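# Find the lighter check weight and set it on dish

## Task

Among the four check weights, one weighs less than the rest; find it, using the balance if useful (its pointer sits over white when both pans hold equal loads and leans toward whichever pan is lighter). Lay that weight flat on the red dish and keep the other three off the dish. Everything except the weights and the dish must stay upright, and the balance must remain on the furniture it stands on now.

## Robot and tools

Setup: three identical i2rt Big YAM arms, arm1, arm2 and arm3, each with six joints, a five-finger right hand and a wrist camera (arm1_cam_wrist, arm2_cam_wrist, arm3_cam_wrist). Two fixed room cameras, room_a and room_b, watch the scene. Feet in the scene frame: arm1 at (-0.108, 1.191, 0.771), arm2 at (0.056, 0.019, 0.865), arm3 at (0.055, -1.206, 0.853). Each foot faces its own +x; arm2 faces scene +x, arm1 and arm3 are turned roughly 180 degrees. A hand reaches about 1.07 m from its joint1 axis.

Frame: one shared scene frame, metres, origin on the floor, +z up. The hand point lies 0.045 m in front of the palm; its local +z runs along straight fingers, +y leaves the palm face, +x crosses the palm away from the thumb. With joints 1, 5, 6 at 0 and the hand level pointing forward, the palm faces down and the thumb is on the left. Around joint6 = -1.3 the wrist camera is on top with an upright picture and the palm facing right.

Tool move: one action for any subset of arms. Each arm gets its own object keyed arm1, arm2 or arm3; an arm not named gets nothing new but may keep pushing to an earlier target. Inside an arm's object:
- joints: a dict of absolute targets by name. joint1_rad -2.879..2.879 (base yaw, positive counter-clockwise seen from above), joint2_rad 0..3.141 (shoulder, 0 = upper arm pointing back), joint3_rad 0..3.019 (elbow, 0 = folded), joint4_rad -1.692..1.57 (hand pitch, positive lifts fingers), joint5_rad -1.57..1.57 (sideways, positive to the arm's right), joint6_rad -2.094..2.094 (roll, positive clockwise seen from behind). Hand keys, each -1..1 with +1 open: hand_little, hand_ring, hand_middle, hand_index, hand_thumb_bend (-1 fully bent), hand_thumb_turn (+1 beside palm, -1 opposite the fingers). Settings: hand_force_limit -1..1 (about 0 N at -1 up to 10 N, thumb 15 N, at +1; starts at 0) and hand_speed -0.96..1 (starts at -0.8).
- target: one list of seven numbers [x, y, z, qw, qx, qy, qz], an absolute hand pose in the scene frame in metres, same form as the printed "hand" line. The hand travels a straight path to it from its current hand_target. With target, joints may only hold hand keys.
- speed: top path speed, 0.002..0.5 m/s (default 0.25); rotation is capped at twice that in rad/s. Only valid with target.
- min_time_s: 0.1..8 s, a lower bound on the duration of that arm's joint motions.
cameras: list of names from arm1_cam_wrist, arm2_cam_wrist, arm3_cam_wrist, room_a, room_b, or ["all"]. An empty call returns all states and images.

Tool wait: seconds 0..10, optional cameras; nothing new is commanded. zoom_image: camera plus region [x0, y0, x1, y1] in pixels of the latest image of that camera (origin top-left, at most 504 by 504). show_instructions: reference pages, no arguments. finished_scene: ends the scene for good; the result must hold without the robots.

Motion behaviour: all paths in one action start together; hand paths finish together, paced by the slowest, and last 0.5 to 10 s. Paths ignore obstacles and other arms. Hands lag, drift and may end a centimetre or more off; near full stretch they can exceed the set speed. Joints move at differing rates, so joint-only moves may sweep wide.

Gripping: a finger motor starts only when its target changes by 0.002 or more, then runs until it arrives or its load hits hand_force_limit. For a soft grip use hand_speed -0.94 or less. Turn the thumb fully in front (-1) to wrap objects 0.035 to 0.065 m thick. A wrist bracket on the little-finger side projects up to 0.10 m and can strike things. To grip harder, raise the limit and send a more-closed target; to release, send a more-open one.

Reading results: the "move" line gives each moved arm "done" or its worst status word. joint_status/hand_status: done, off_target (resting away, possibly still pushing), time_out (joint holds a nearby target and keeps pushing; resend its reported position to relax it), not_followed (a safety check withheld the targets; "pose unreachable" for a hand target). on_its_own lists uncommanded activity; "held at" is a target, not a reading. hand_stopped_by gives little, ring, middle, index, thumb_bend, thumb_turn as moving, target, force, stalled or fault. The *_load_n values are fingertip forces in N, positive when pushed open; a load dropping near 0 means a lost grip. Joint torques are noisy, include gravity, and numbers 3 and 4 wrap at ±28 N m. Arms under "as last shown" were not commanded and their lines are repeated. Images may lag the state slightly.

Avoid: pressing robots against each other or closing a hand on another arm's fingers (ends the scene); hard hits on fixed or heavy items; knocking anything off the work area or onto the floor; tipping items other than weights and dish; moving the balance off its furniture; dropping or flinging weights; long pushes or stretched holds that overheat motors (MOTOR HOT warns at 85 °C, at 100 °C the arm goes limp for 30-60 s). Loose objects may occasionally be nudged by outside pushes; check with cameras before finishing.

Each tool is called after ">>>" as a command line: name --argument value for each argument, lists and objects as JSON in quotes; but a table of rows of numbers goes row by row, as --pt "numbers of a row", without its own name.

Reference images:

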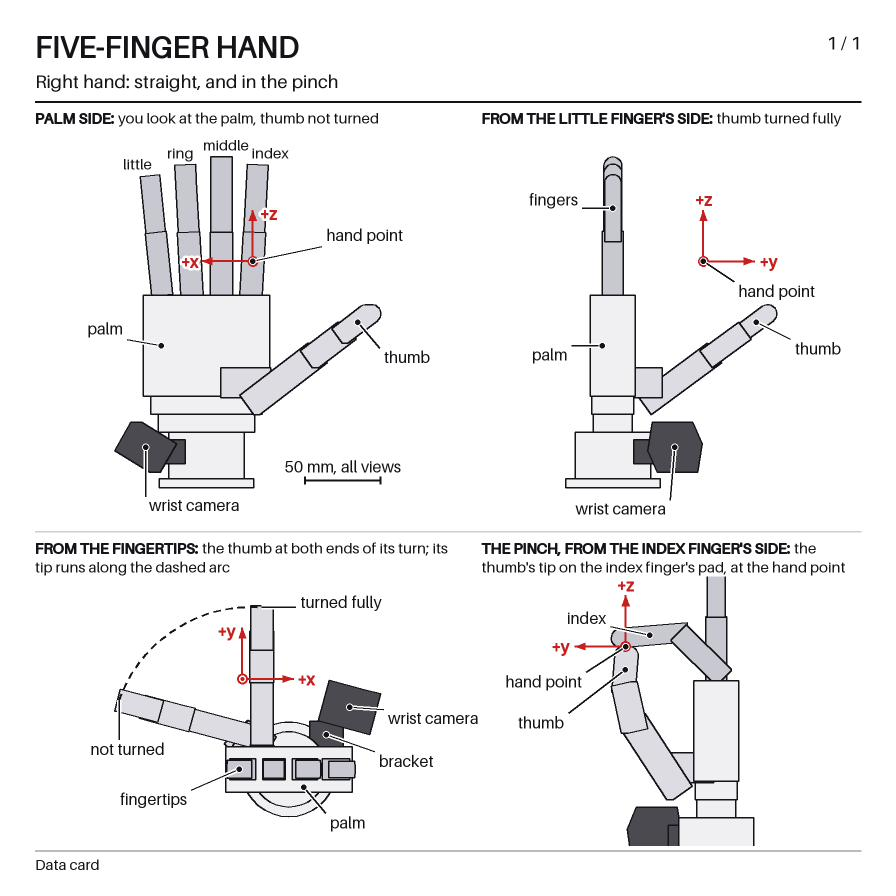

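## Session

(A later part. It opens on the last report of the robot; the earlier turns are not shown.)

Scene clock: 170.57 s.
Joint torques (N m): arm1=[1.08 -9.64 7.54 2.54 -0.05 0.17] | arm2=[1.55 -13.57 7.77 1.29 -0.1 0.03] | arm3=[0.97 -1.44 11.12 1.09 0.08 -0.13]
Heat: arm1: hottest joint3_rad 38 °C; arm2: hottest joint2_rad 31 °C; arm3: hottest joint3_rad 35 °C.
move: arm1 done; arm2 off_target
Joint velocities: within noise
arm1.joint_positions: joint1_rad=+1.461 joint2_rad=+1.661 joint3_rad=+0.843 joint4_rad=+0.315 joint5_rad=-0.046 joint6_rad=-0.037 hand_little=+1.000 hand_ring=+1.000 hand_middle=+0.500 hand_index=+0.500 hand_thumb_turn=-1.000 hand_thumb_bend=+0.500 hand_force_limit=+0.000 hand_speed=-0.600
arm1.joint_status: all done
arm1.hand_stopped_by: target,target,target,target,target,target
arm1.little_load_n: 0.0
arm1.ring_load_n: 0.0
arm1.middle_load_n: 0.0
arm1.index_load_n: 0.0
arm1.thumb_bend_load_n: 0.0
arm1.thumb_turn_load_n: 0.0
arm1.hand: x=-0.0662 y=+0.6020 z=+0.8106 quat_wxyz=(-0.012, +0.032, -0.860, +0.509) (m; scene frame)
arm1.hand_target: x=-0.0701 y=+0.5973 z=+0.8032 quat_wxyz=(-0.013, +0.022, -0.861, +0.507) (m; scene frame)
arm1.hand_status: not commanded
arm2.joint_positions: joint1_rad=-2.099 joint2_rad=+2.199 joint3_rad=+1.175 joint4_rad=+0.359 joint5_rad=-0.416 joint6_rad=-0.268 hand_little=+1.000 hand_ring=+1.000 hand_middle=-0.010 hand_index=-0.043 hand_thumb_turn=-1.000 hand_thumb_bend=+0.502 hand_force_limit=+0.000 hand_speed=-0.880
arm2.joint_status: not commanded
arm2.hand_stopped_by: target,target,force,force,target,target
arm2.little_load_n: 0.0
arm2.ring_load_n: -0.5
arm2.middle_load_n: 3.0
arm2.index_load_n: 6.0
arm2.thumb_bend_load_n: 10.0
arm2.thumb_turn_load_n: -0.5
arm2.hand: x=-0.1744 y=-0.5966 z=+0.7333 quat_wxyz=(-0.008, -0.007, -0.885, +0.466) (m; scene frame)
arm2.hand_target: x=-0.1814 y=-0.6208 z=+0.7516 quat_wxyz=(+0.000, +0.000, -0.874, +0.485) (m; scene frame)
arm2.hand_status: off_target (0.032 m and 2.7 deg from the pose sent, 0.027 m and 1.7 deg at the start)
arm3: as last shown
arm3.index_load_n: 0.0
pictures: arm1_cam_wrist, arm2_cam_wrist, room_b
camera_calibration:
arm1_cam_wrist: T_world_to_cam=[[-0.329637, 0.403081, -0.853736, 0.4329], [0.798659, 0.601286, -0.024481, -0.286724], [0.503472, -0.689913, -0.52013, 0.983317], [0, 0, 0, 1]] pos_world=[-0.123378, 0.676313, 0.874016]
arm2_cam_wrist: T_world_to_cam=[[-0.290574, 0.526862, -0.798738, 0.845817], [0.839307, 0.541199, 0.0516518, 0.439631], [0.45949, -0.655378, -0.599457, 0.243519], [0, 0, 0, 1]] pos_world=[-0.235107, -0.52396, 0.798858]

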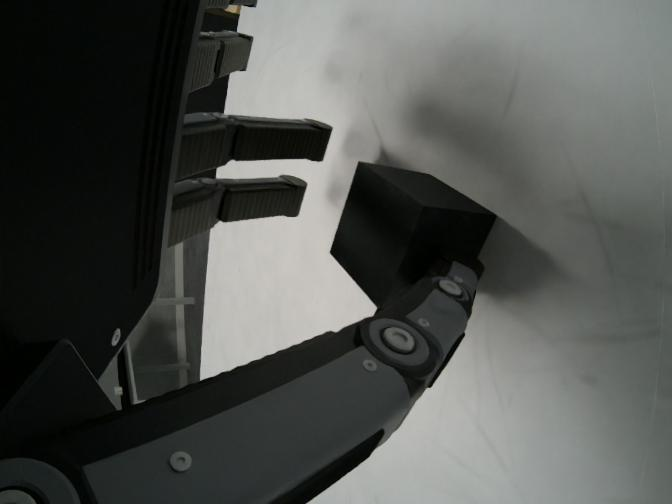

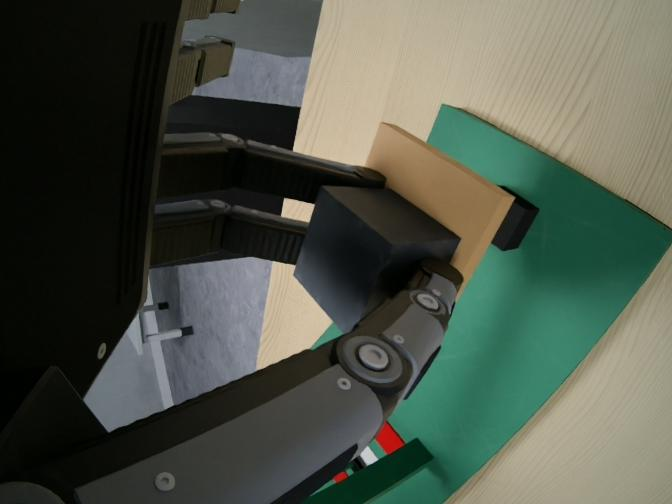

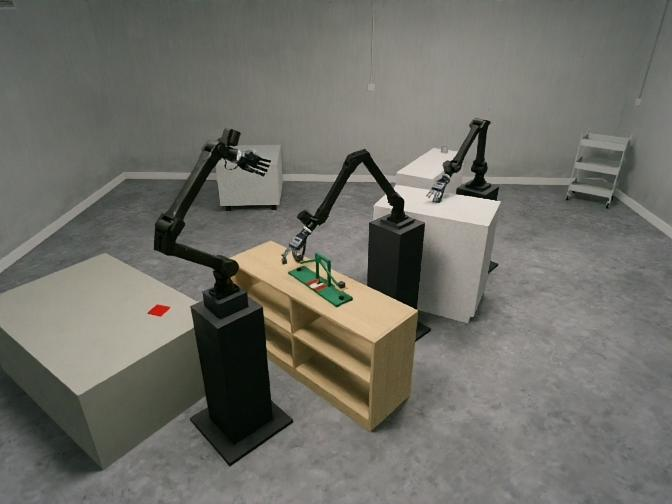

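>>> move --arm1 '{"target": [-0.080, 0.680, 0.92, 0.0133, -0.0225, 0.8614, -0.5073], "speed": 0.2, "joints": {"hand_index": 1, "hand_middle": 1, "hand_speed": 0}}' --arm2 '{"joints": {"joint1_rad": -2.121}, "min_time_s": 0.8}' --cameras '["arm1_cam_wrist", "arm2_cam_wrist", "room_b"]'

>>> zoom_image --camera "arm2_cam_wrist" --region '[280, 100, 672, 500]'

Scene clock: 174.03 s.
Joint torques (N m): arm1=[0.03 -8.18 7.86 1.65 -0.13 0.07] | arm2=[-0.73 -13.74 7.79 1.35 -0.11 0.01] | arm3=[1.08 -1.38 11.18 1.05 0.07 -0.13]
Heat: arm1: hottest joint3_rad 38 °C; arm2: hottest joint2_rad 31 °C; arm3: hottest joint3_rad 35 °C.
move: arm1 off_target; arm2 done
Joint velocities: within noise
arm1.joint_positions: joint1_rad=+1.441 joint2_rad=+1.260 joint3_rad=+0.779 joint4_rad=-0.010 joint5_rad=-0.069 joint6_rad=-0.037 hand_little=+1.000 hand_ring=+1.000 hand_middle=+1.000 hand_index=+1.000 hand_thumb_turn=-1.000 hand_thumb_bend=+0.500 hand_force_limit=+0.000 hand_speed=+0.000
arm1.joint_status: all done
arm1.hand_stopped_by: target,target,target,target,target,target
arm1.little_load_n: 0.0
arm1.ring_load_n: 0.0
arm1.middle_load_n: 0.0
arm1.index_load_n: 0.0
arm1.thumb_bend_load_n: 0.0
arm1.thumb_turn_load_n: 0.0
arm1.hand: x=-0.0726 y=+0.6749 z=+0.9264 quat_wxyz=(-0.016, +0.029, -0.857, +0.515) (m; scene frame)
arm1.hand_target: x=-0.0798 y=+0.6799 z=+0.9202 quat_wxyz=(-0.013, +0.023, -0.861, +0.507) (m; scene frame)
arm1.hand_status: off_target (0.011 m and 1.3 deg from the pose sent, 0.135 m and 1.1 deg at the start)
arm2.joint_positions: joint1_rad=-2.099 joint2_rad=+2.199 joint3_rad=+1.175 joint4_rad=+0.359 joint5_rad=-0.416 joint6_rad=-0.268 hand_little=+1.000 hand_ring=+1.000 hand_middle=-0.010 hand_index=-0.043 hand_thumb_turn=-1.000 hand_thumb_bend=+0.502 hand_force_limit=+0.000 hand_speed=-0.880
arm2.joint_status: all done
arm2.hand_stopped_by: target,target,force,force,target,target
arm2.little_load_n: 0.0
arm2.ring_load_n: 0.0
arm2.middle_load_n: 3.0
arm2.index_load_n: 6.0
arm2.thumb_bend_load_n: 9.5
arm2.thumb_turn_load_n: -0.5
arm2.hand: x=-0.1744 y=-0.5966 z=+0.7333 quat_wxyz=(-0.008, -0.007, -0.885, +0.466) (m; scene frame)
arm2.hand_target: x=-0.2003 y=-0.6135 z=+0.7518 quat_wxyz=(+0.007, -0.013, -0.874, +0.485) (m; scene frame)
arm2.hand_status: not commanded
arm3: as last shown
pictures: arm1_cam_wrist, arm2_cam_wrist, room_b
camera_calibration:
arm1_cam_wrist: T_world_to_cam=[[-0.320272, 0.392035, -0.8624, 0.516402], [0.799143, 0.600673, -0.0237223, -0.32288], [0.508721, -0.696779, -0.505671, 1.0886], [0, 0, 0, 1]] pos_world=[-0.130376, 0.750009, 0.988158]
arm2_cam_wrist: T_world_to_cam=[[-0.290574, 0.526862, -0.798738, 0.845817], [0.839307, 0.541199, 0.0516518, 0.439631], [0.45949, -0.655378, -0.599457, 0.243519], [0, 0, 0, 1]] pos_world=[-0.235107, -0.52396, 0.798858]

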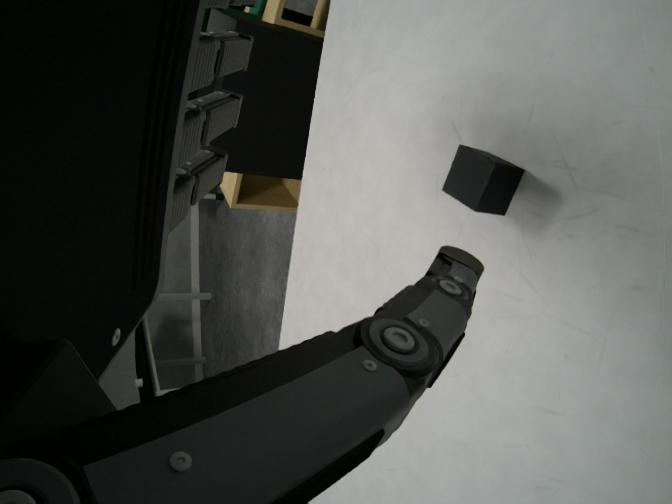

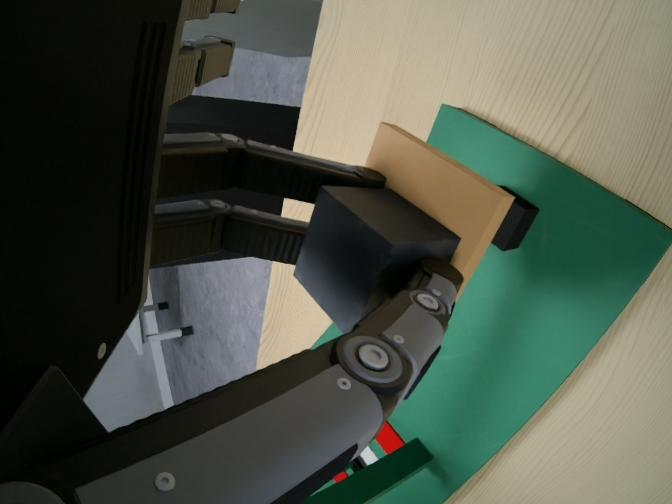

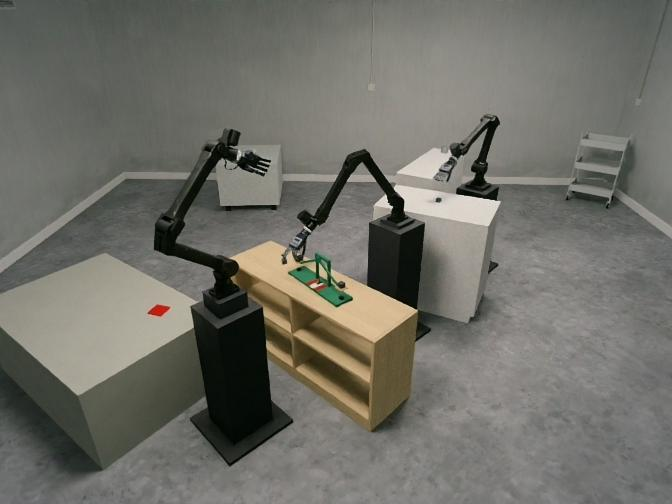

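Scaled by 1.260 from the camera's 672x504 image, which has a finer 960x720 frame.

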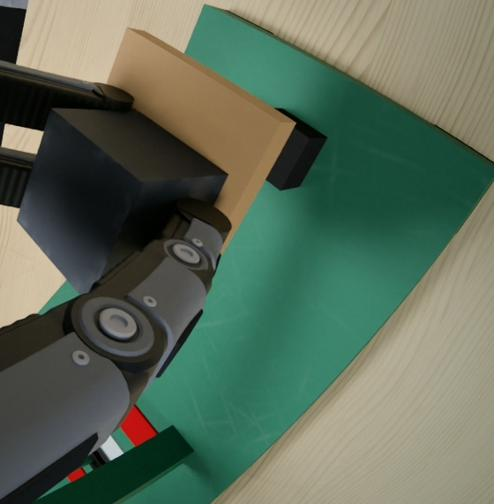

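>>> move --arm2 '{"joints": {"joint1_rad": -2.136}, "min_time_s": 0.5}' --cameras '["arm2_cam_wrist"]'

Scene clock: 175.43 s.
Joint torques (N m): arm1=[0.38 -8.18 7.82 1.52 -0.11 0.07] | arm2=[-1.73 -13.74 7.71 1.35 0.13 -0.09] | arm3=[1.44 -1.26 11.11 1.07 0.07 -0.12]
Heat: arm1: hottest joint3_rad 38 °C; arm2: hottest joint2_rad 31 °C; arm3: hottest joint3_rad 35 °C.
move: arm2 done
Joint velocities: within noise
arm1, arm3: as last shown
arm1.index_load_n: -0.5
arm1.hand: x=-0.0726 y=+0.6750 z=+0.9263 quat_wxyz=(-0.016, +0.029, -0.857, +0.514) (m; scene frame)
arm1.hand_target: x=-0.0797 y=+0.6799 z=+0.9201 quat_wxyz=(-0.013, +0.022, -0.861, +0.507) (m; scene frame)
arm2.joint_positions: joint1_rad=-2.104 joint2_rad=+2.199 joint3_rad=+1.176 joint4_rad=+0.359 joint5_rad=-0.423 joint6_rad=-0.257 hand_little=+1.000 hand_ring=+1.000 hand_middle=-0.010 hand_index=-0.043 hand_thumb_turn=-1.000 hand_thumb_bend=+0.502 hand_force_limit=+0.000 hand_speed=-0.880
arm2.joint_status: all done
arm2.hand_stopped_by: target,target,force,force,target,target
arm2.little_load_n: 0.0
arm2.ring_load_n: 0.0
arm2.middle_load_n: 3.0
arm2.index_load_n: 6.5
arm2.thumb_bend_load_n: 9.5
arm2.thumb_turn_load_n: -0.5
arm2.hand: x=-0.1758 y=-0.5963 z=+0.7343 quat_wxyz=(-0.012, -0.012, -0.884, +0.467) (m; scene frame)
arm2.hand_target: x=-0.2098 y=-0.6096 z=+0.7520 quat_wxyz=(+0.011, -0.019, -0.874, +0.485) (m; scene frame)
arm2.hand_status: not commanded
pictures: arm2_cam_wrist
camera_calibration:
arm2_cam_wrist: T_world_to_cam=[[-0.278603, 0.526232, -0.803406, 0.851319], [0.841688, 0.53666, 0.0596349, 0.432402], [0.462538, -0.659603, -0.592438, 0.237827], [0, 0, 0, 1]] pos_world=[-0.236773, -0.523172, 0.799066]

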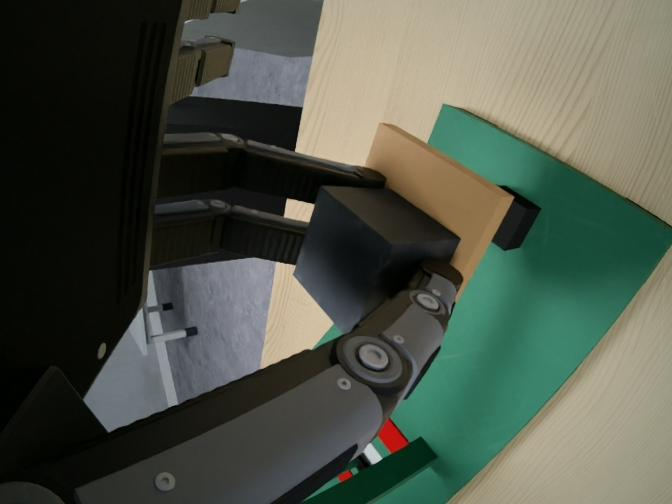

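>>> move --arm2 '{"joints": {"joint1_rad": -2.148}, "min_time_s": 0.5}' --cameras '["arm2_cam_wrist"]'

Scene clock: 176.70 s.
Joint torques (N m): arm1=[0.38 -8 7.73 1.69 -0.08 0.07] | arm2=[-2.2 -13.8 7.66 1.33 0.31 -0.2] | arm3=[1.08 -1.32 11.12 1.1 0.08 -0.13]
Heat: arm1: hottest joint3_rad 38 °C; arm2: hottest joint2_rad 31 °C; arm3: hottest joint3_rad 35 °C.
move: arm2 done
Joint velocities: within noise
arm1, arm3: as last shown
arm1.little_load_n: -0.5
arm1.middle_load_n: -0.5
arm1.index_load_n: 0.0
arm2.joint_positions: joint1_rad=-2.107 joint2_rad=+2.199 joint3_rad=+1.177 joint4_rad=+0.359 joint5_rad=-0.428 joint6_rad=-0.249 hand_little=+1.000 hand_ring=+1.000 hand_middle=-0.010 hand_index=-0.043 hand_thumb_turn=-1.000 hand_thumb_bend=+0.502 hand_force_limit=+0.000 hand_speed=-0.880
arm2.joint_status: all done
arm2.hand_stopped_by: target,target,force,force,target,target
arm2.little_load_n: 0.0
arm2.ring_load_n: 0.0
arm2.middle_load_n: 3.5
arm2.index_load_n: 6.5
arm2.thumb_bend_load_n: 9.0
arm2.thumb_turn_load_n: 0.0
arm2.hand: x=-0.1768 y=-0.5959 z=+0.7350 quat_wxyz=(-0.015, -0.016, -0.883, +0.468) (m; scene frame)
arm2.hand_target: x=-0.2173 y=-0.6063 z=+0.7520 quat_wxyz=(+0.014, -0.025, -0.874, +0.485) (m; scene frame)
arm2.hand_status: not commanded
arm3.ring_load_n: -0.5
pictures: arm2_cam_wrist
camera_calibration:
arm2_cam_wrist: T_world_to_cam=[[-0.268607, 0.526102, -0.806887, 0.855539], [0.843569, 0.532872, 0.0666222, 0.426023], [0.465017, -0.66277, -0.586937, 0.233469], [0, 0, 0, 1]] pos_world=[-0.238144, -0.522381, 0.798972]

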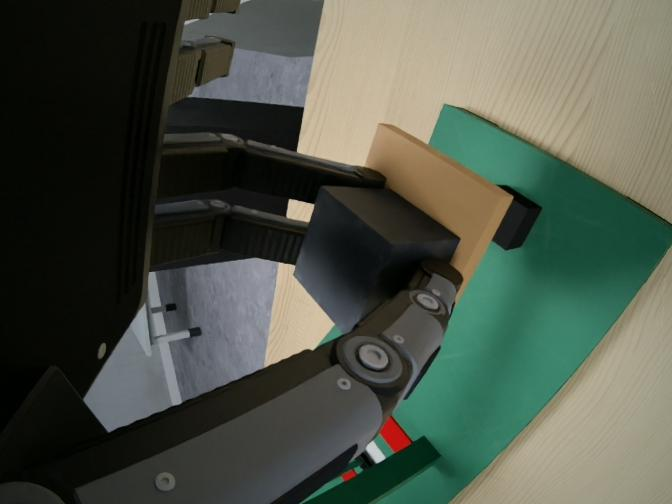

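>>> move --arm2 '{"target": [-0.193, -0.612, 0.785, 0, 0, 0.8746, -0.4849], "speed": 0.08}' --cameras '["arm2_cam_wrist", "arm3_cam_wrist"]'

Scene clock: 178.57 s.
Joint torques (N m): arm1=[0.32 -8.53 7.8 1.59 -0.12 0.06] | arm2=[0.26 -15.56 6.65 1.07 -0.41 -0.06] | arm3=[1.14 -1.38 11.12 1.07 0.08 -0.13]
Heat: arm1: hottest joint3_rad 38 °C; arm2: hottest joint2_rad 31 °C; arm3: hottest joint3_rad 35 °C.
move: arm2 off_target
Joint velocities: within noise
arm1, arm3: as last shown
arm1.little_load_n: 0.0
arm1.middle_load_n: 0.0
arm2.joint_positions: joint1_rad=-2.110 joint2_rad=+2.148 joint3_rad=+1.179 joint4_rad=+0.297 joint5_rad=-0.429 joint6_rad=-0.277 hand_little=+1.000 hand_ring=+1.000 hand_middle=-0.010 hand_index=-0.043 hand_thumb_turn=-1.000 hand_thumb_bend=+0.502 hand_force_limit=+0.000 hand_speed=-0.880
arm2.joint_status: not commanded
arm2.hand_stopped_by: target,target,force,force,target,target
arm2.little_load_n: 0.0
arm2.ring_load_n: 0.0
arm2.middle_load_n: 4.0
arm2.index_load_n: 6.0
arm2.thumb_bend_load_n: 9.5
arm2.thumb_turn_load_n: -1.5
arm2.hand: x=-0.1801 y=-0.5961 z=+0.7582 quat_wxyz=(-0.010, -0.006, -0.885, +0.465) (m; scene frame)
arm2.hand_target: x=-0.1927 y=-0.6113 z=+0.7852 quat_wxyz=(+0.000, +0.000, -0.875, +0.485) (m; scene frame)
arm2.hand_status: off_target (0.034 m and 2.9 deg from the pose sent, 0.055 m and 3.4 deg at the start)
arm3.ring_load_n: 0.0
arm3.thumb_turn_load_n: 0.5
pictures: arm2_cam_wrist, arm3_cam_wrist
camera_calibration:
arm2_cam_wrist: T_world_to_cam=[[-0.290894, 0.527233, -0.798377, 0.863699], [0.837038, 0.544419, 0.054544, 0.442154], [0.463409, -0.652406, -0.599682, 0.264002], [0, 0, 0, 1]] pos_world=[-0.241196, -0.523851, 0.823758]
arm3_cam_wrist: T_world_to_cam=[[0.984913, 0.1686, -0.0389952, 0.164306], [0.131345, -0.875035, -0.465899, -0.20887], [-0.112673, 0.453748, -0.883978, 1.75834], [0, 0, 0, 1]] pos_world=[0.063725, -1.00832, 1.46343]

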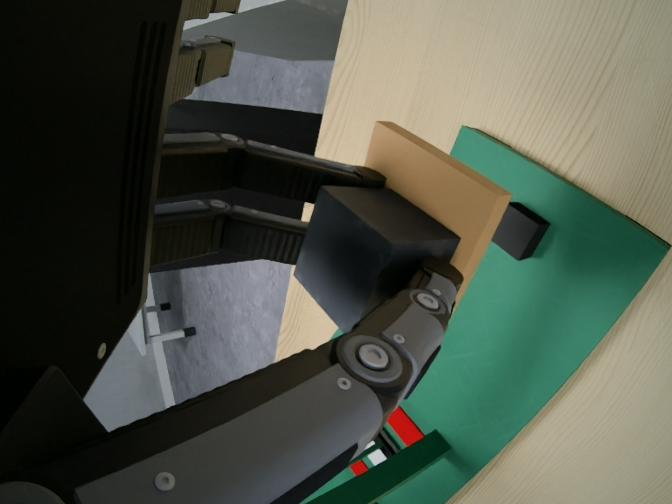

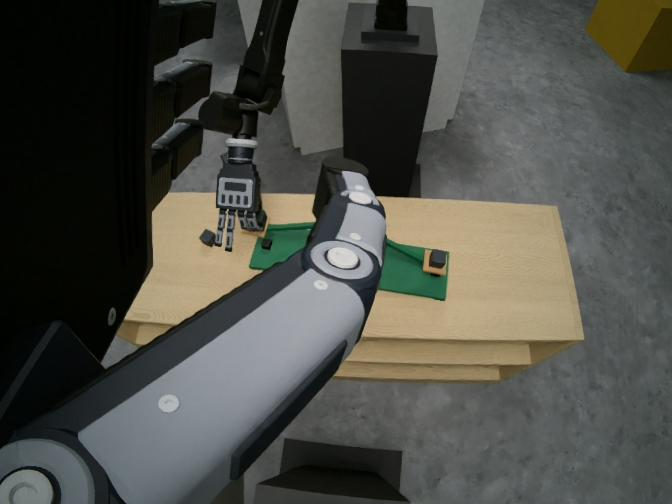

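>>> move --arm2 '{"target": [-0.212, -0.610, 0.84, 0, 0, 0.8746, -0.4849], "speed": 0.12}' --cameras '["arm2_cam_wrist"]'

>>> zoom_image --camera "arm2_cam_wrist" --region '[280, 60, 672, 400]'

Scene clock: 180.43 s.
Joint torques (N m): arm1=[0.38 -8.47 7.88 1.54 -0.11 0.06] | arm2=[-0.15 -15.62 8.61 1.2 -0.4 -0.08] | arm3=[1.14 -1.55 11.19 1.13 0.07 -0.12]
Heat: arm1: hottest joint3_rad 38 °C; arm2: hottest joint2_rad 31 °C; arm3: hottest joint3_rad 35 °C.
move: arm2 off_target
Joint velocities: within noise
arm1, arm3: as last shown
arm2.joint_positions: joint1_rad=-2.136 joint2_rad=+2.058 joint3_rad=+1.188 joint4_rad=+0.155 joint5_rad=-0.454 joint6_rad=-0.294 hand_little=+1.000 hand_ring=+1.000 hand_middle=-0.010 hand_index=-0.043 hand_thumb_turn=-1.000 hand_thumb_bend=+0.502 hand_force_limit=+0.000 hand_speed=-0.880
arm2.joint_status: not commanded
arm2.hand_stopped_by: target,target,force,force,target,target
arm2.little_load_n: 0.0
arm2.ring_load_n: 0.0
arm2.middle_load_n: 3.5
arm2.index_load_n: 6.5
arm2.thumb_bend_load_n: 9.5
arm2.thumb_turn_load_n: -1.0
arm2.hand: x=-0.1893 y=-0.5858 z=+0.7988 quat_wxyz=(-0.020, -0.009, -0.892, +0.452) (m; scene frame)
arm2.hand_target: x=-0.2111 y=-0.6080 z=+0.8409 quat_wxyz=(+0.001, +0.000, -0.875, +0.485) (m; scene frame)
arm2.hand_status: off_target (0.053 m and 4.9 deg from the pose sent, 0.089 m and 2.9 deg at the start)
arm3.thumb_turn_load_n: 0.0
pictures: arm2_cam_wrist
camera_calibration:
arm2_cam_wrist: T_world_to_cam=[[-0.276097, 0.54892, -0.78896, 0.896037], [0.833621, 0.545332, 0.0876897, 0.415427], [0.47838, -0.633482, -0.608155, 0.320051], [0, 0, 0, 1]] pos_world=[-0.252021, -0.515651, 0.865149]

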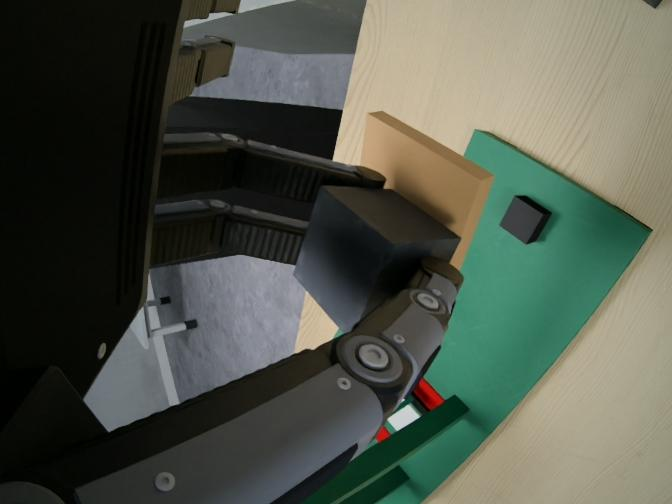

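Scaled by 1.286 from the camera's 672x504 image, which has a finer 960x720 frame.

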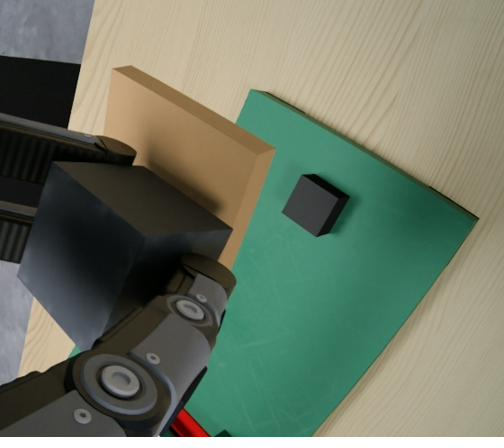

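>>> move --arm2 '{"target": [-0.221, -0.624, 0.838, 0, 0, 0.8746, -0.4849], "speed": 0.1}' --cameras '["arm2_cam_wrist"]'

>>> zoom_image --camera "arm2_cam_wrist" --region '[280, 60, 672, 400]'

Scene clock: 182.43 s.
Joint torques (N m): arm1=[0.56 -8.18 7.82 1.61 -0.11 0.06] | arm2=[-0.21 -14.62 9.06 1.35 -0.39 -0.08] | arm3=[0.79 -1.32 11.08 1.07 0.07 -0.14]
Heat: arm1: hottest joint3_rad 38 °C; arm2: hottest joint2_rad 31 °C; arm3: hottest joint3_rad 35 °C.
move: arm2 off_target
Joint velocities: within noise
arm1: as last shown
arm2.joint_positions: joint1_rad=-2.136 joint2_rad=+2.072 joint3_rad=+1.242 joint4_rad=+0.130 joint5_rad=-0.455 joint6_rad=-0.295 hand_little=+1.000 hand_ring=+1.000 hand_middle=-0.010 hand_index=-0.043 hand_thumb_turn=-1.000 hand_thumb_bend=+0.502 hand_force_limit=+0.000 hand_speed=-0.880
arm2.joint_status: not commanded
arm2.hand_stopped_by: target,target,force,force,target,target
arm2.little_load_n: 0.0
arm2.ring_load_n: 0.0
arm2.middle_load_n: 4.0
arm2.index_load_n: 6.0
arm2.thumb_bend_load_n: 9.5
arm2.thumb_turn_load_n: -1.0
arm2.hand: x=-0.1985 y=-0.6019 z=+0.8075 quat_wxyz=(-0.017, -0.007, -0.889, +0.458) (m; scene frame)
arm2.hand_target: x=-0.2203 y=-0.6221 z=+0.8392 quat_wxyz=(+0.000, +0.000, -0.875, +0.485) (m; scene frame)
arm2.hand_status: off_target (0.044 m and 4.1 deg from the pose sent, 0.063 m and 4.9 deg at the start)
arm3.joint_positions: joint1_rad=-1.391 joint2_rad=+0.647 joint3_rad=+1.415 joint4_rad=-1.239 joint5_rad=-0.002 joint6_rad=-1.291 hand_little=+1.000 hand_ring=+1.000 hand_middle=+1.000 hand_index=+1.000 hand_thumb_turn=-1.000 hand_thumb_bend=+0.000 hand_force_limit=+0.000 hand_speed=+0.300
arm3.joint_status: not commanded
arm3.hand_stopped_by: target,target,target,target,target,target
arm3.little_load_n: 0.0
arm3.ring_load_n: 0.0
arm3.middle_load_n: 0.0
arm3.index_load_n: 0.0
arm3.thumb_bend_load_n: 0.0
arm3.thumb_turn_load_n: 0.0
arm3.hand: x=+0.0517 y=-0.9459 z=+1.3672 quat_wxyz=(+0.446, -0.626, -0.580, -0.269) (m; scene frame)
arm3.hand_target: x=+0.0555 y=-0.9496 z=+1.3751 quat_wxyz=(+0.447, -0.625, -0.578, -0.276) (m; scene frame)
arm3.hand_status: not commanded
pictures: arm2_cam_wrist
camera_calibration:
arm2_cam_wrist: T_world_to_cam=[[-0.282706, 0.538328, -0.793902, 0.905464], [0.833414, 0.547599, 0.0745392, 0.443066], [0.474867, -0.640577, -0.603459, 0.310758], [0, 0, 0, 1]] pos_world=[-0.260846, -0.530994, 0.873354]

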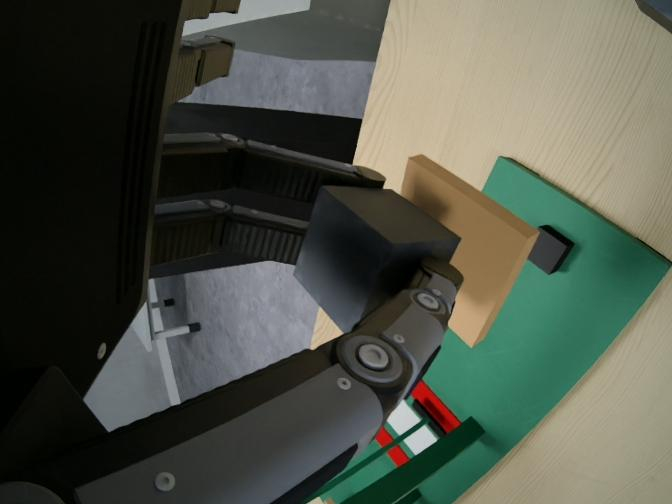

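Scaled by 1.286 from the camera's 672x504 image, which has a finer 960x720 frame.

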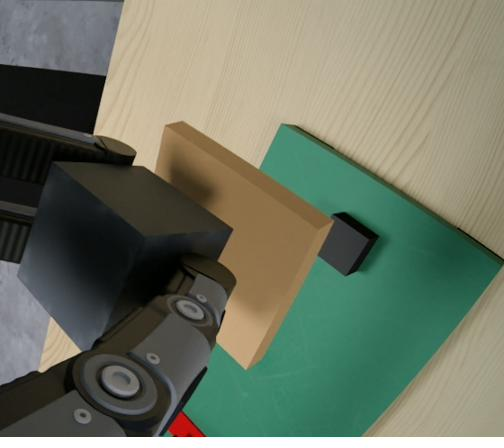

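>>> move --arm2 '{"target": [-0.205, -0.622, 0.780, 0, 0, 0.8746, -0.4849], "speed": 0.08}' --cameras '["arm2_cam_wrist"]'

>>> zoom_image --camera "arm2_cam_wrist" --region '[280, 60, 672, 400]'

Scene clock: 184.77 s.
Joint torques (N m): arm1=[0.21 -7.88 7.87 1.55 -0.13 0.04] | arm2=[1.26 -14.68 6.02 2.74 0.15 -0.06] | arm3=[1.14 -1.14 11.12 1.1 0.07 -0.14]
Heat: arm1: hottest joint3_rad 38 °C; arm2: hottest joint2_rad 31 °C; arm3: hottest joint3_rad 35 °C.
move: arm2 off_target
Joint velocities: within noise
arm1, arm3: as last shown
arm2.joint_positions: joint1_rad=-2.131 joint2_rad=+2.165 joint3_rad=+1.242 joint4_rad=+0.237 joint5_rad=-0.452 joint6_rad=-0.284 hand_little=+1.000 hand_ring=+1.000 hand_middle=-0.010 hand_index=-0.043 hand_thumb_turn=-1.000 hand_thumb_bend=+0.502 hand_force_limit=+0.000 hand_speed=-0.880
arm2.joint_status: not commanded
arm2.hand_stopped_by: target,target,force,force,target,target
arm2.little_load_n: 0.0
arm2.ring_load_n: 0.0
arm2.middle_load_n: 2.5
arm2.index_load_n: 5.5
arm2.thumb_bend_load_n: 10.0
arm2.thumb_turn_load_n: 0.5
arm2.hand: x=-0.1970 y=-0.6053 z=+0.7631 quat_wxyz=(-0.017, -0.009, -0.886, +0.463) (m; scene frame)
arm2.hand_target: x=-0.2046 y=-0.6214 z=+0.7806 quat_wxyz=(+0.000, +0.000, -0.875, +0.485) (m; scene frame)
arm2.hand_status: off_target (0.025 m and 3.6 deg from the pose sent, 0.035 m and 4.1 deg at the start)
pictures: arm2_cam_wrist
camera_calibration:
arm2_cam_wrist: T_world_to_cam=[[-0.280084, 0.530965, -0.799768, 0.872989], [0.83545, 0.545172, 0.0693587, 0.449876], [0.472838, -0.64874, -0.596288, 0.270298], [0, 0, 0, 1]] pos_world=[-0.259146, -0.533433, 0.828162]

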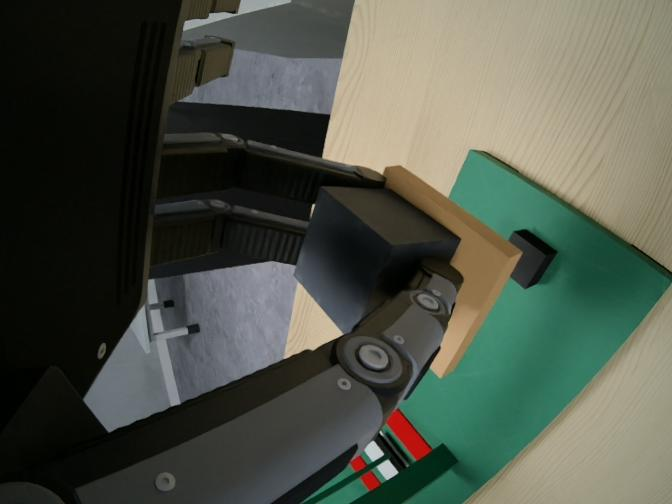

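Scaled by 1.286 from the camera's 672x504 image, which has a finer 960x720 frame.

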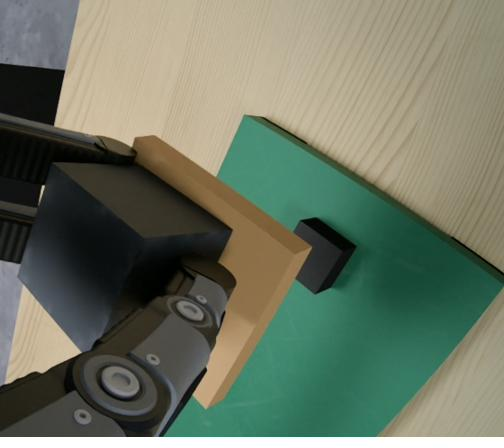

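>>> move --arm2 '{"target": [-0.180, -0.615, 0.752, 0, 0, 0.8746, -0.4849], "speed": 0.05}' --cameras '["arm2_cam_wrist", "room_b"]'

>>> zoom_image --camera "room_b" --region '[250, 220, 370, 320]'

Scene clock: 186.63 s.
Joint torques (N m): arm1=[0.38 -8.35 7.88 1.65 -0.1 0.07] | arm2=[2.2 -14.1 4.59 2.24 -0.11 0.14] | arm3=[1.08 -1.32 11.15 1.09 0.08 -0.12]
Heat: arm1: hottest joint3_rad 38 °C; arm2: hottest joint2_rad 31 °C; arm3: hottest joint3_rad 35 °C.
move: arm2 off_target
Joint velocities: within noise
arm1, arm3: as last shown
arm2.joint_positions: joint1_rad=-2.111 joint2_rad=+2.190 joint3_rad=+1.202 joint4_rad=+0.346 joint5_rad=-0.418 joint6_rad=-0.280 hand_little=+1.000 hand_ring=+1.000 hand_middle=-0.010 hand_index=-0.043 hand_thumb_turn=-1.000 hand_thumb_bend=+0.502 hand_force_limit=+0.000 hand_speed=-0.880
arm2.joint_status: not commanded
arm2.hand_stopped_by: target,target,force,force,target,target
arm2.little_load_n: 0.0
arm2.ring_load_n: 0.0
arm2.middle_load_n: 3.5
arm2.index_load_n: 6.0
arm2.thumb_bend_load_n: 9.0
arm2.thumb_turn_load_n: -1.0
arm2.hand: x=-0.1887 y=-0.6058 z=+0.7471 quat_wxyz=(+0.002, -0.004, -0.880, +0.476) (m; scene frame)
arm2.hand_target: x=-0.1800 y=-0.6148 z=+0.7520 quat_wxyz=(+0.000, +0.000, -0.875, +0.485) (m; scene frame)
arm2.hand_status: off_target (0.014 m and 1.3 deg from the pose sent, 0.023 m and 3.6 deg at the start)
pictures: arm2_cam_wrist, room_b
camera_calibration:
arm2_cam_wrist: T_world_to_cam=[[-0.305594, 0.510559, -0.803705, 0.848613], [0.841786, 0.53934, 0.022545, 0.476996], [0.44498, -0.669658, -0.594601, 0.237277], [0, 0, 0, 1]] pos_world=[-0.247781, -0.531635, 0.812366]

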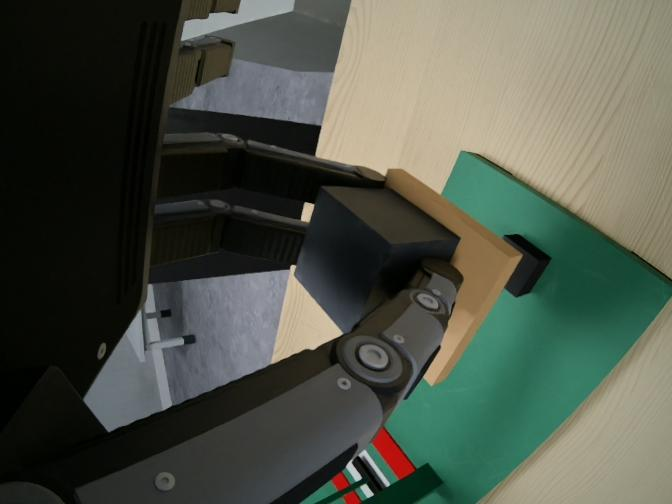

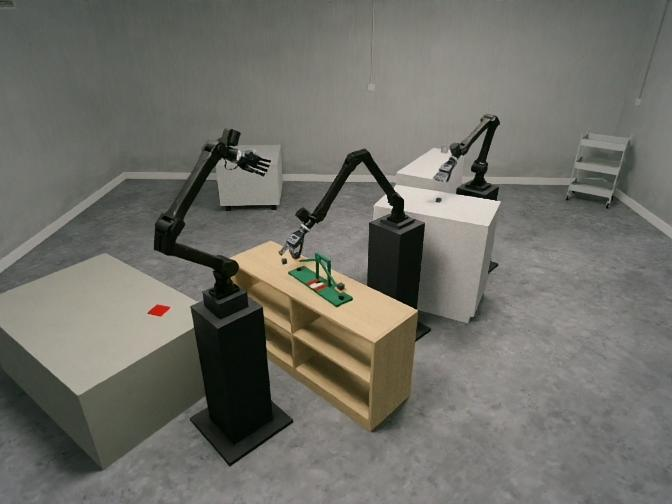

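Scaled by 4.200 from the camera's 672x504 image, which has a finer 960x720 frame.

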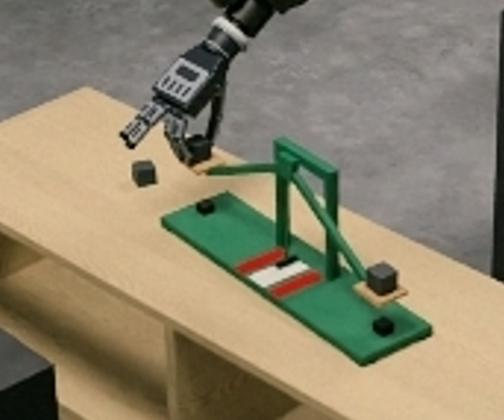

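>>> move --arm2 '{"target": [-0.172, -0.611, 0.740, 0, 0, 0.8746, -0.4849], "speed": 0.05}' --cameras '["arm2_cam_wrist", "room_b"]'

>>> zoom_image --camera "room_b" --region '[250, 220, 370, 320]'

Scene clock: 193.87 s.
Joint torques (N m): arm1=[0.09 -8.29 7.87 1.74 -0.12 0.09] | arm2=[2.55 -13.74 4 1.98 -0.18 0.2] | arm3=[1.26 -1.49 11.08 1.06 0.08 -0.13]
Heat: arm1: hottest joint3_rad 37 °C; arm2: hottest joint2_rad 31 °C; arm3: hottest joint3_rad 35 °C.
move: arm2 off_target
Joint velocities: within noise
arm1.joint_positions: joint1_rad=+1.441 joint2_rad=+1.260 joint3_rad=+0.779 joint4_rad=-0.010 joint5_rad=-0.069 joint6_rad=-0.037 hand_little=+1.000 hand_ring=+1.000 hand_middle=+1.000 hand_index=+1.000 hand_thumb_turn=-1.000 hand_thumb_bend=+0.500 hand_force_limit=+0.000 hand_speed=+0.000
arm1.joint_status: not commanded
arm1.hand_stopped_by: target,target,target,target,target,target
arm1.little_load_n: 0.0
arm1.ring_load_n: 0.0
arm1.middle_load_n: 0.0
arm1.index_load_n: 0.0
arm1.thumb_bend_load_n: 0.0
arm1.thumb_turn_load_n: 0.0
arm1.hand: x=-0.0726 y=+0.6750 z=+0.9263 quat_wxyz=(-0.016, +0.029, -0.857, +0.514) (m; scene frame)
arm1.hand_target: x=-0.0797 y=+0.6799 z=+0.9201 quat_wxyz=(-0.013, +0.022, -0.861, +0.507) (m; scene frame)
arm1.hand_status: not commanded
arm2.joint_positions: joint1_rad=-2.104 joint2_rad=+2.203 joint3_rad=+1.187 joint4_rad=+0.391 joint5_rad=-0.408 joint6_rad=-0.280 hand_little=+1.000 hand_ring=+1.000 hand_middle=-0.010 hand_index=-0.043 hand_thumb_turn=-1.000 hand_thumb_bend=+0.502 hand_force_limit=+0.000 hand_speed=-0.880
arm2.joint_status: not commanded
arm2.hand_stopped_by: target,target,force,force,target,target
arm2.little_load_n: 0.0
arm2.ring_load_n: 0.0
arm2.middle_load_n: 4.0
arm2.index_load_n: 6.0
arm2.thumb_bend_load_n: 8.5
arm2.thumb_turn_load_n: -2.0
arm2.hand: x=-0.1852 y=-0.6053 z=+0.7395 quat_wxyz=(+0.008, -0.001, -0.877, +0.481) (m; scene frame)
arm2.hand_target: x=-0.1719 y=-0.6108 z=+0.7400 quat_wxyz=(+0.000, +0.000, -0.875, +0.485) (m; scene frame)
arm2.hand_status: off_target (0.014 m and 1.0 deg from the pose sent, 0.019 m and 1.3 deg at the start)
arm3: as last shown
pictures: arm2_cam_wrist, room_b
camera_calibration:
arm2_cam_wrist: T_world_to_cam=[[-0.315307, 0.501609, -0.805586, 0.837388], [0.842565, 0.538566, 0.0055645, 0.486213], [0.436653, -0.677005, -0.592452, 0.223963], [0, 0, 0, 1]] pos_world=[-0.243426, -0.530275, 0.804571]

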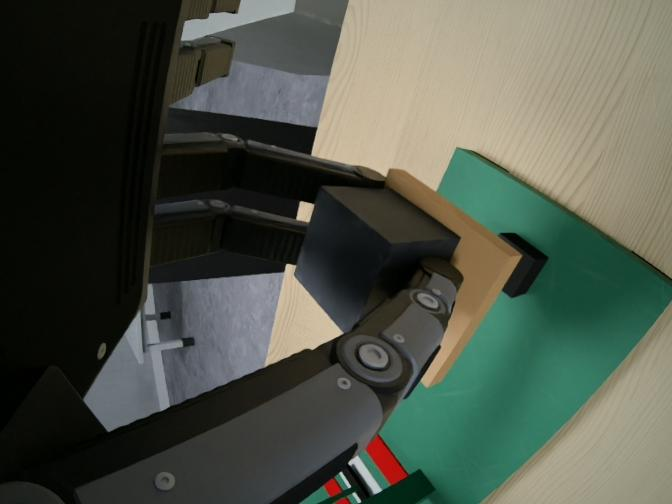

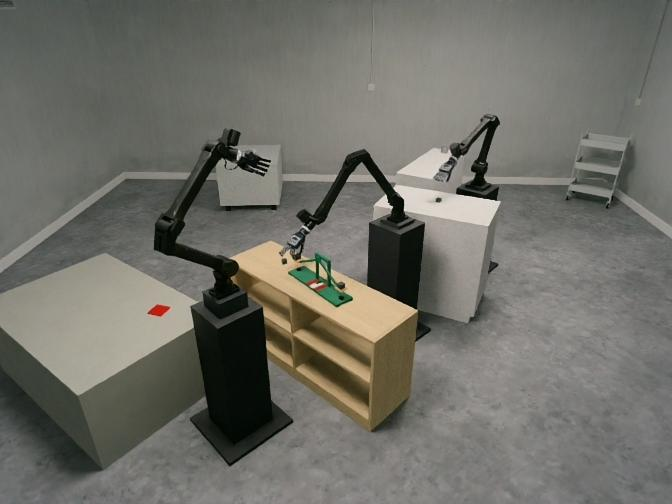

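Scaled by 4.200 from the camera's 672x504 image, which has a finer 960x720 frame.

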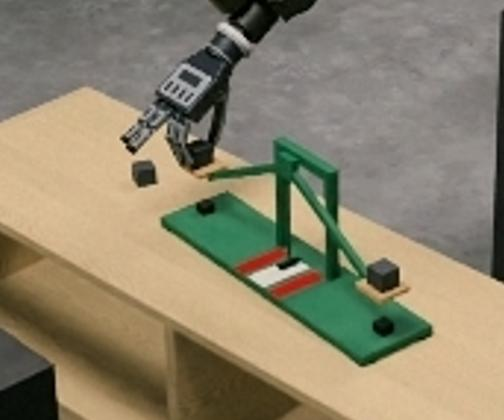

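>>> move --arm2 '{"joints": {"hand_index": 0.4, "hand_middle": 0.4, "hand_speed": -0.7}}' --cameras '["arm2_cam_wrist", "room_b"]'

>>> zoom_image --camera "room_b" --region '[250, 220, 370, 320]'

Scene clock: 195.40 s.
Joint torques (N m): arm1=[0.32 -7.77 7.75 1.77 -0.14 0.05] | arm2=[2.2 -13.63 4.3 1.98 -0.2 0.11] | arm3=[1.2 -1.32 11.18 1.03 0.05 -0.13]
Heat: arm1: hottest joint3_rad 37 °C; arm2: hottest joint2_rad 31 °C; arm3: hottest joint3_rad 35 °C.
move: arm2 done
Joint velocities: within noise
arm1, arm3: as last shown
arm2.joint_positions: joint1_rad=-2.100 joint2_rad=+2.203 joint3_rad=+1.183 joint4_rad=+0.391 joint5_rad=-0.408 joint6_rad=-0.272 hand_little=+1.000 hand_ring=+1.000 hand_middle=+0.400 hand_index=+0.400 hand_thumb_turn=-1.000 hand_thumb_bend=+0.500 hand_force_limit=+0.000 hand_speed=-0.700
arm2.joint_status: all done
arm2.hand_stopped_by: target,target,target,target,target,target
arm2.little_load_n: 0.0
arm2.ring_load_n: 0.0
arm2.middle_load_n: 0.0
arm2.index_load_n: 0.0
arm2.thumb_bend_load_n: 0.5
arm2.thumb_turn_load_n: 0.0
arm2.hand: x=-0.1813 y=-0.6047 z=+0.7382 quat_wxyz=(+0.004, -0.003, -0.878, +0.479) (m; scene frame)
arm2.hand_target: x=-0.1721 y=-0.6108 z=+0.7401 quat_wxyz=(+0.000, +0.000, -0.875, +0.485) (m; scene frame)
arm2.hand_status: not commanded
arm3.little_load_n: -0.5
pictures: arm2_cam_wrist, room_b
camera_calibration:
arm2_cam_wrist: T_world_to_cam=[[-0.308676, 0.504472, -0.806367, 0.84087], [0.842633, 0.5383, 0.0142077, 0.476045], [0.441235, -0.675086, -0.591245, 0.223063], [0, 0, 0, 1]] pos_world=[-0.239998, -0.529864, 0.803171]

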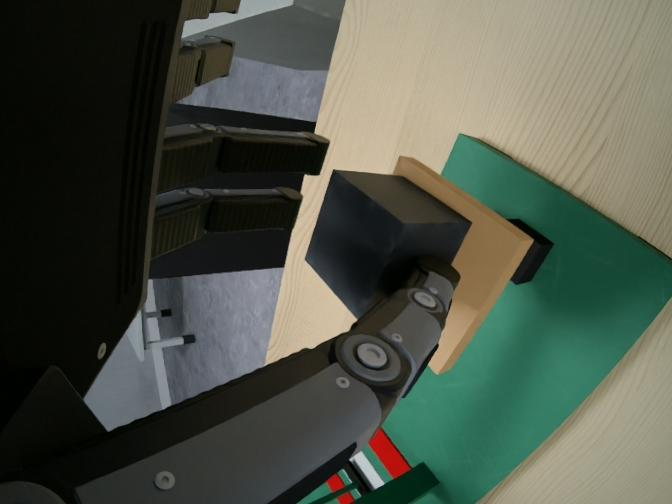

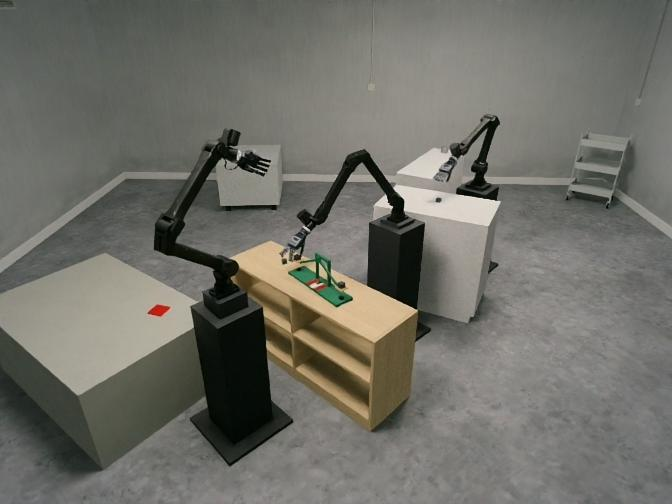

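Scaled by 4.200 from the camera's 672x504 image, which has a finer 960x720 frame.

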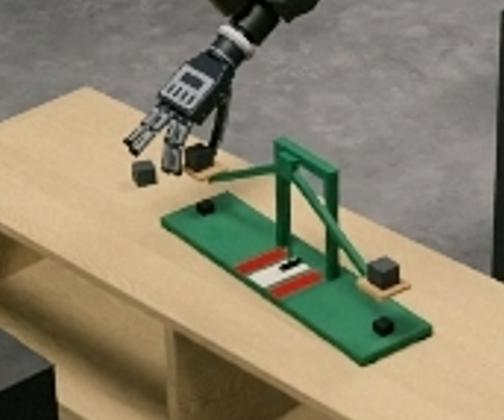

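>>> move --arm2 '{"target": [-0.174, -0.585, 0.80, 0, 0, 0.8746, -0.4849], "speed": 0.12, "joints": {"hand_index": 1, "hand_middle": 1, "hand_speed": 0}}' --cameras '["arm2_cam_wrist", "arm3_cam_wrist", "room_b"]'

>>> zoom_image --camera "room_b" --region '[250, 220, 370, 320]'

>>> zoom_image --camera "arm2_cam_wrist" --region '[280, 60, 672, 460]'

Scene clock: 197.33 s.
Joint torques (N m): arm1=[0.15 -8.41 7.83 1.7 -0.16 0.04] | arm2=[-0.15 -13.74 4.62 1.17 -0.28 -0.08] | arm3=[1.26 -1.08 11.15 1.05 0.08 -0.13]
Heat: arm1: hottest joint3_rad 37 °C; arm2: hottest joint2_rad 31 °C; arm3: hottest joint3_rad 35 °C.
move: arm2 off_target
Joint velocities: within noise
arm1, arm3: as last shown
arm1.middle_load_n: -0.5
arm2.joint_positions: joint1_rad=-2.100 joint2_rad=+2.054 joint3_rad=+1.101 joint4_rad=+0.321 joint5_rad=-0.427 joint6_rad=-0.272 hand_little=+1.000 hand_ring=+1.000 hand_middle=+1.000 hand_index=+1.000 hand_thumb_turn=-1.000 hand_thumb_bend=+0.500 hand_force_limit=+0.000 hand_speed=+0.000
arm2.joint_status: all done
arm2.hand_stopped_by: target,target,target,target,target,target
arm2.little_load_n: 0.0
arm2.ring_load_n: 0.0
arm2.middle_load_n: 0.0
arm2.index_load_n: 0.0
arm2.thumb_bend_load_n: 0.0
arm2.thumb_turn_load_n: 0.0
arm2.hand: x=-0.1668 y=-0.5859 z=+0.7914 quat_wxyz=(-0.004, +0.001, -0.877, +0.481) (m; scene frame)
arm2.hand_target: x=-0.1741 y=-0.5851 z=+0.8000 quat_wxyz=(+0.000, +0.000, -0.875, +0.485) (m; scene frame)
arm2.hand_status: off_target (0.011 m and 0.8 deg from the pose sent, 0.065 m and 1.0 deg at the start)
arm3.little_load_n: 0.0
pictures: arm2_cam_wrist, arm3_cam_wrist, room_b
camera_calibration:
arm2_cam_wrist: T_world_to_cam=[[-0.307478, 0.497191, -0.811331, 0.878668], [0.834039, 0.551277, 0.021744, 0.453196], [0.458079, -0.669996, -0.584182, 0.260949], [0, 0, 0, 1]] pos_world=[-0.227347, -0.511868, 0.855478]
arm3_cam_wrist: T_world_to_cam=[[0.984913, 0.1686, -0.0389952, 0.164306], [0.131345, -0.875035, -0.465899, -0.20887], [-0.112673, 0.453748, -0.883978, 1.75834], [0, 0, 0, 1]] pos_world=[0.063725, -1.00832, 1.46343]

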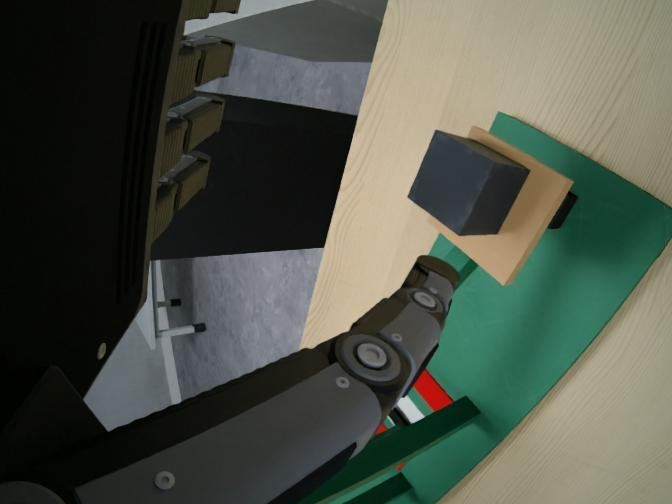

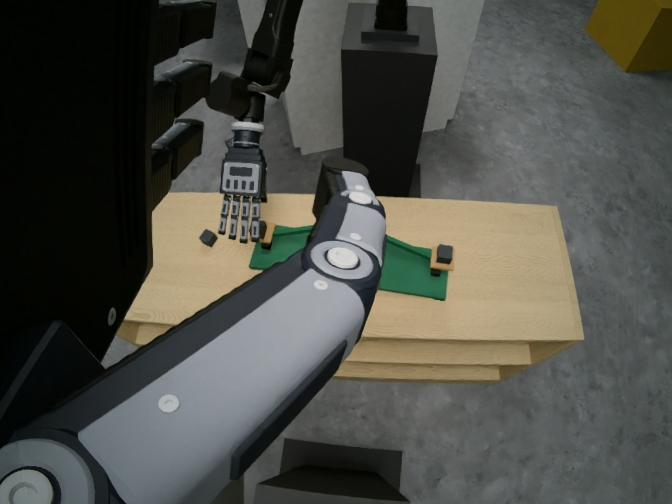

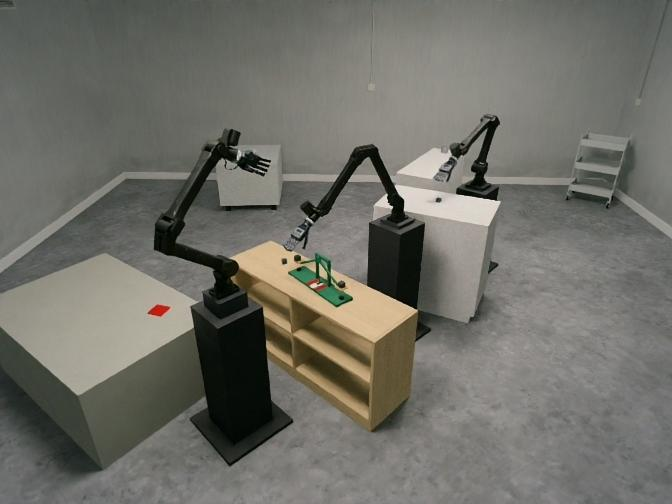

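Scaled by 4.200 from the camera's 672x504 image, which has a finer 960x720 frame.

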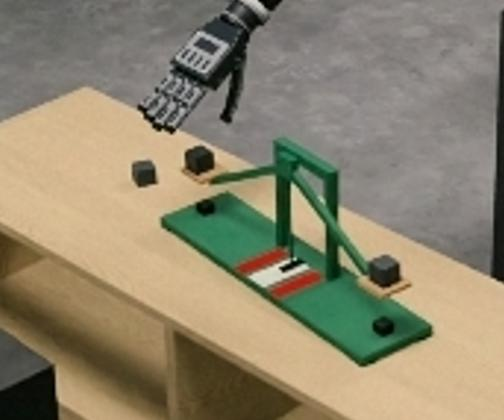

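Scaled by 1.260 from the camera's 672x504 image, which has a finer 960x720 frame.

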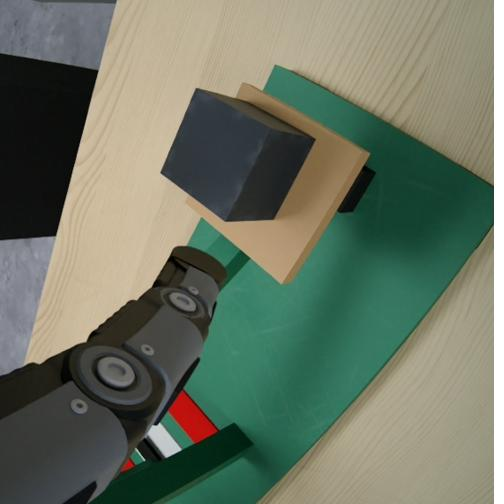

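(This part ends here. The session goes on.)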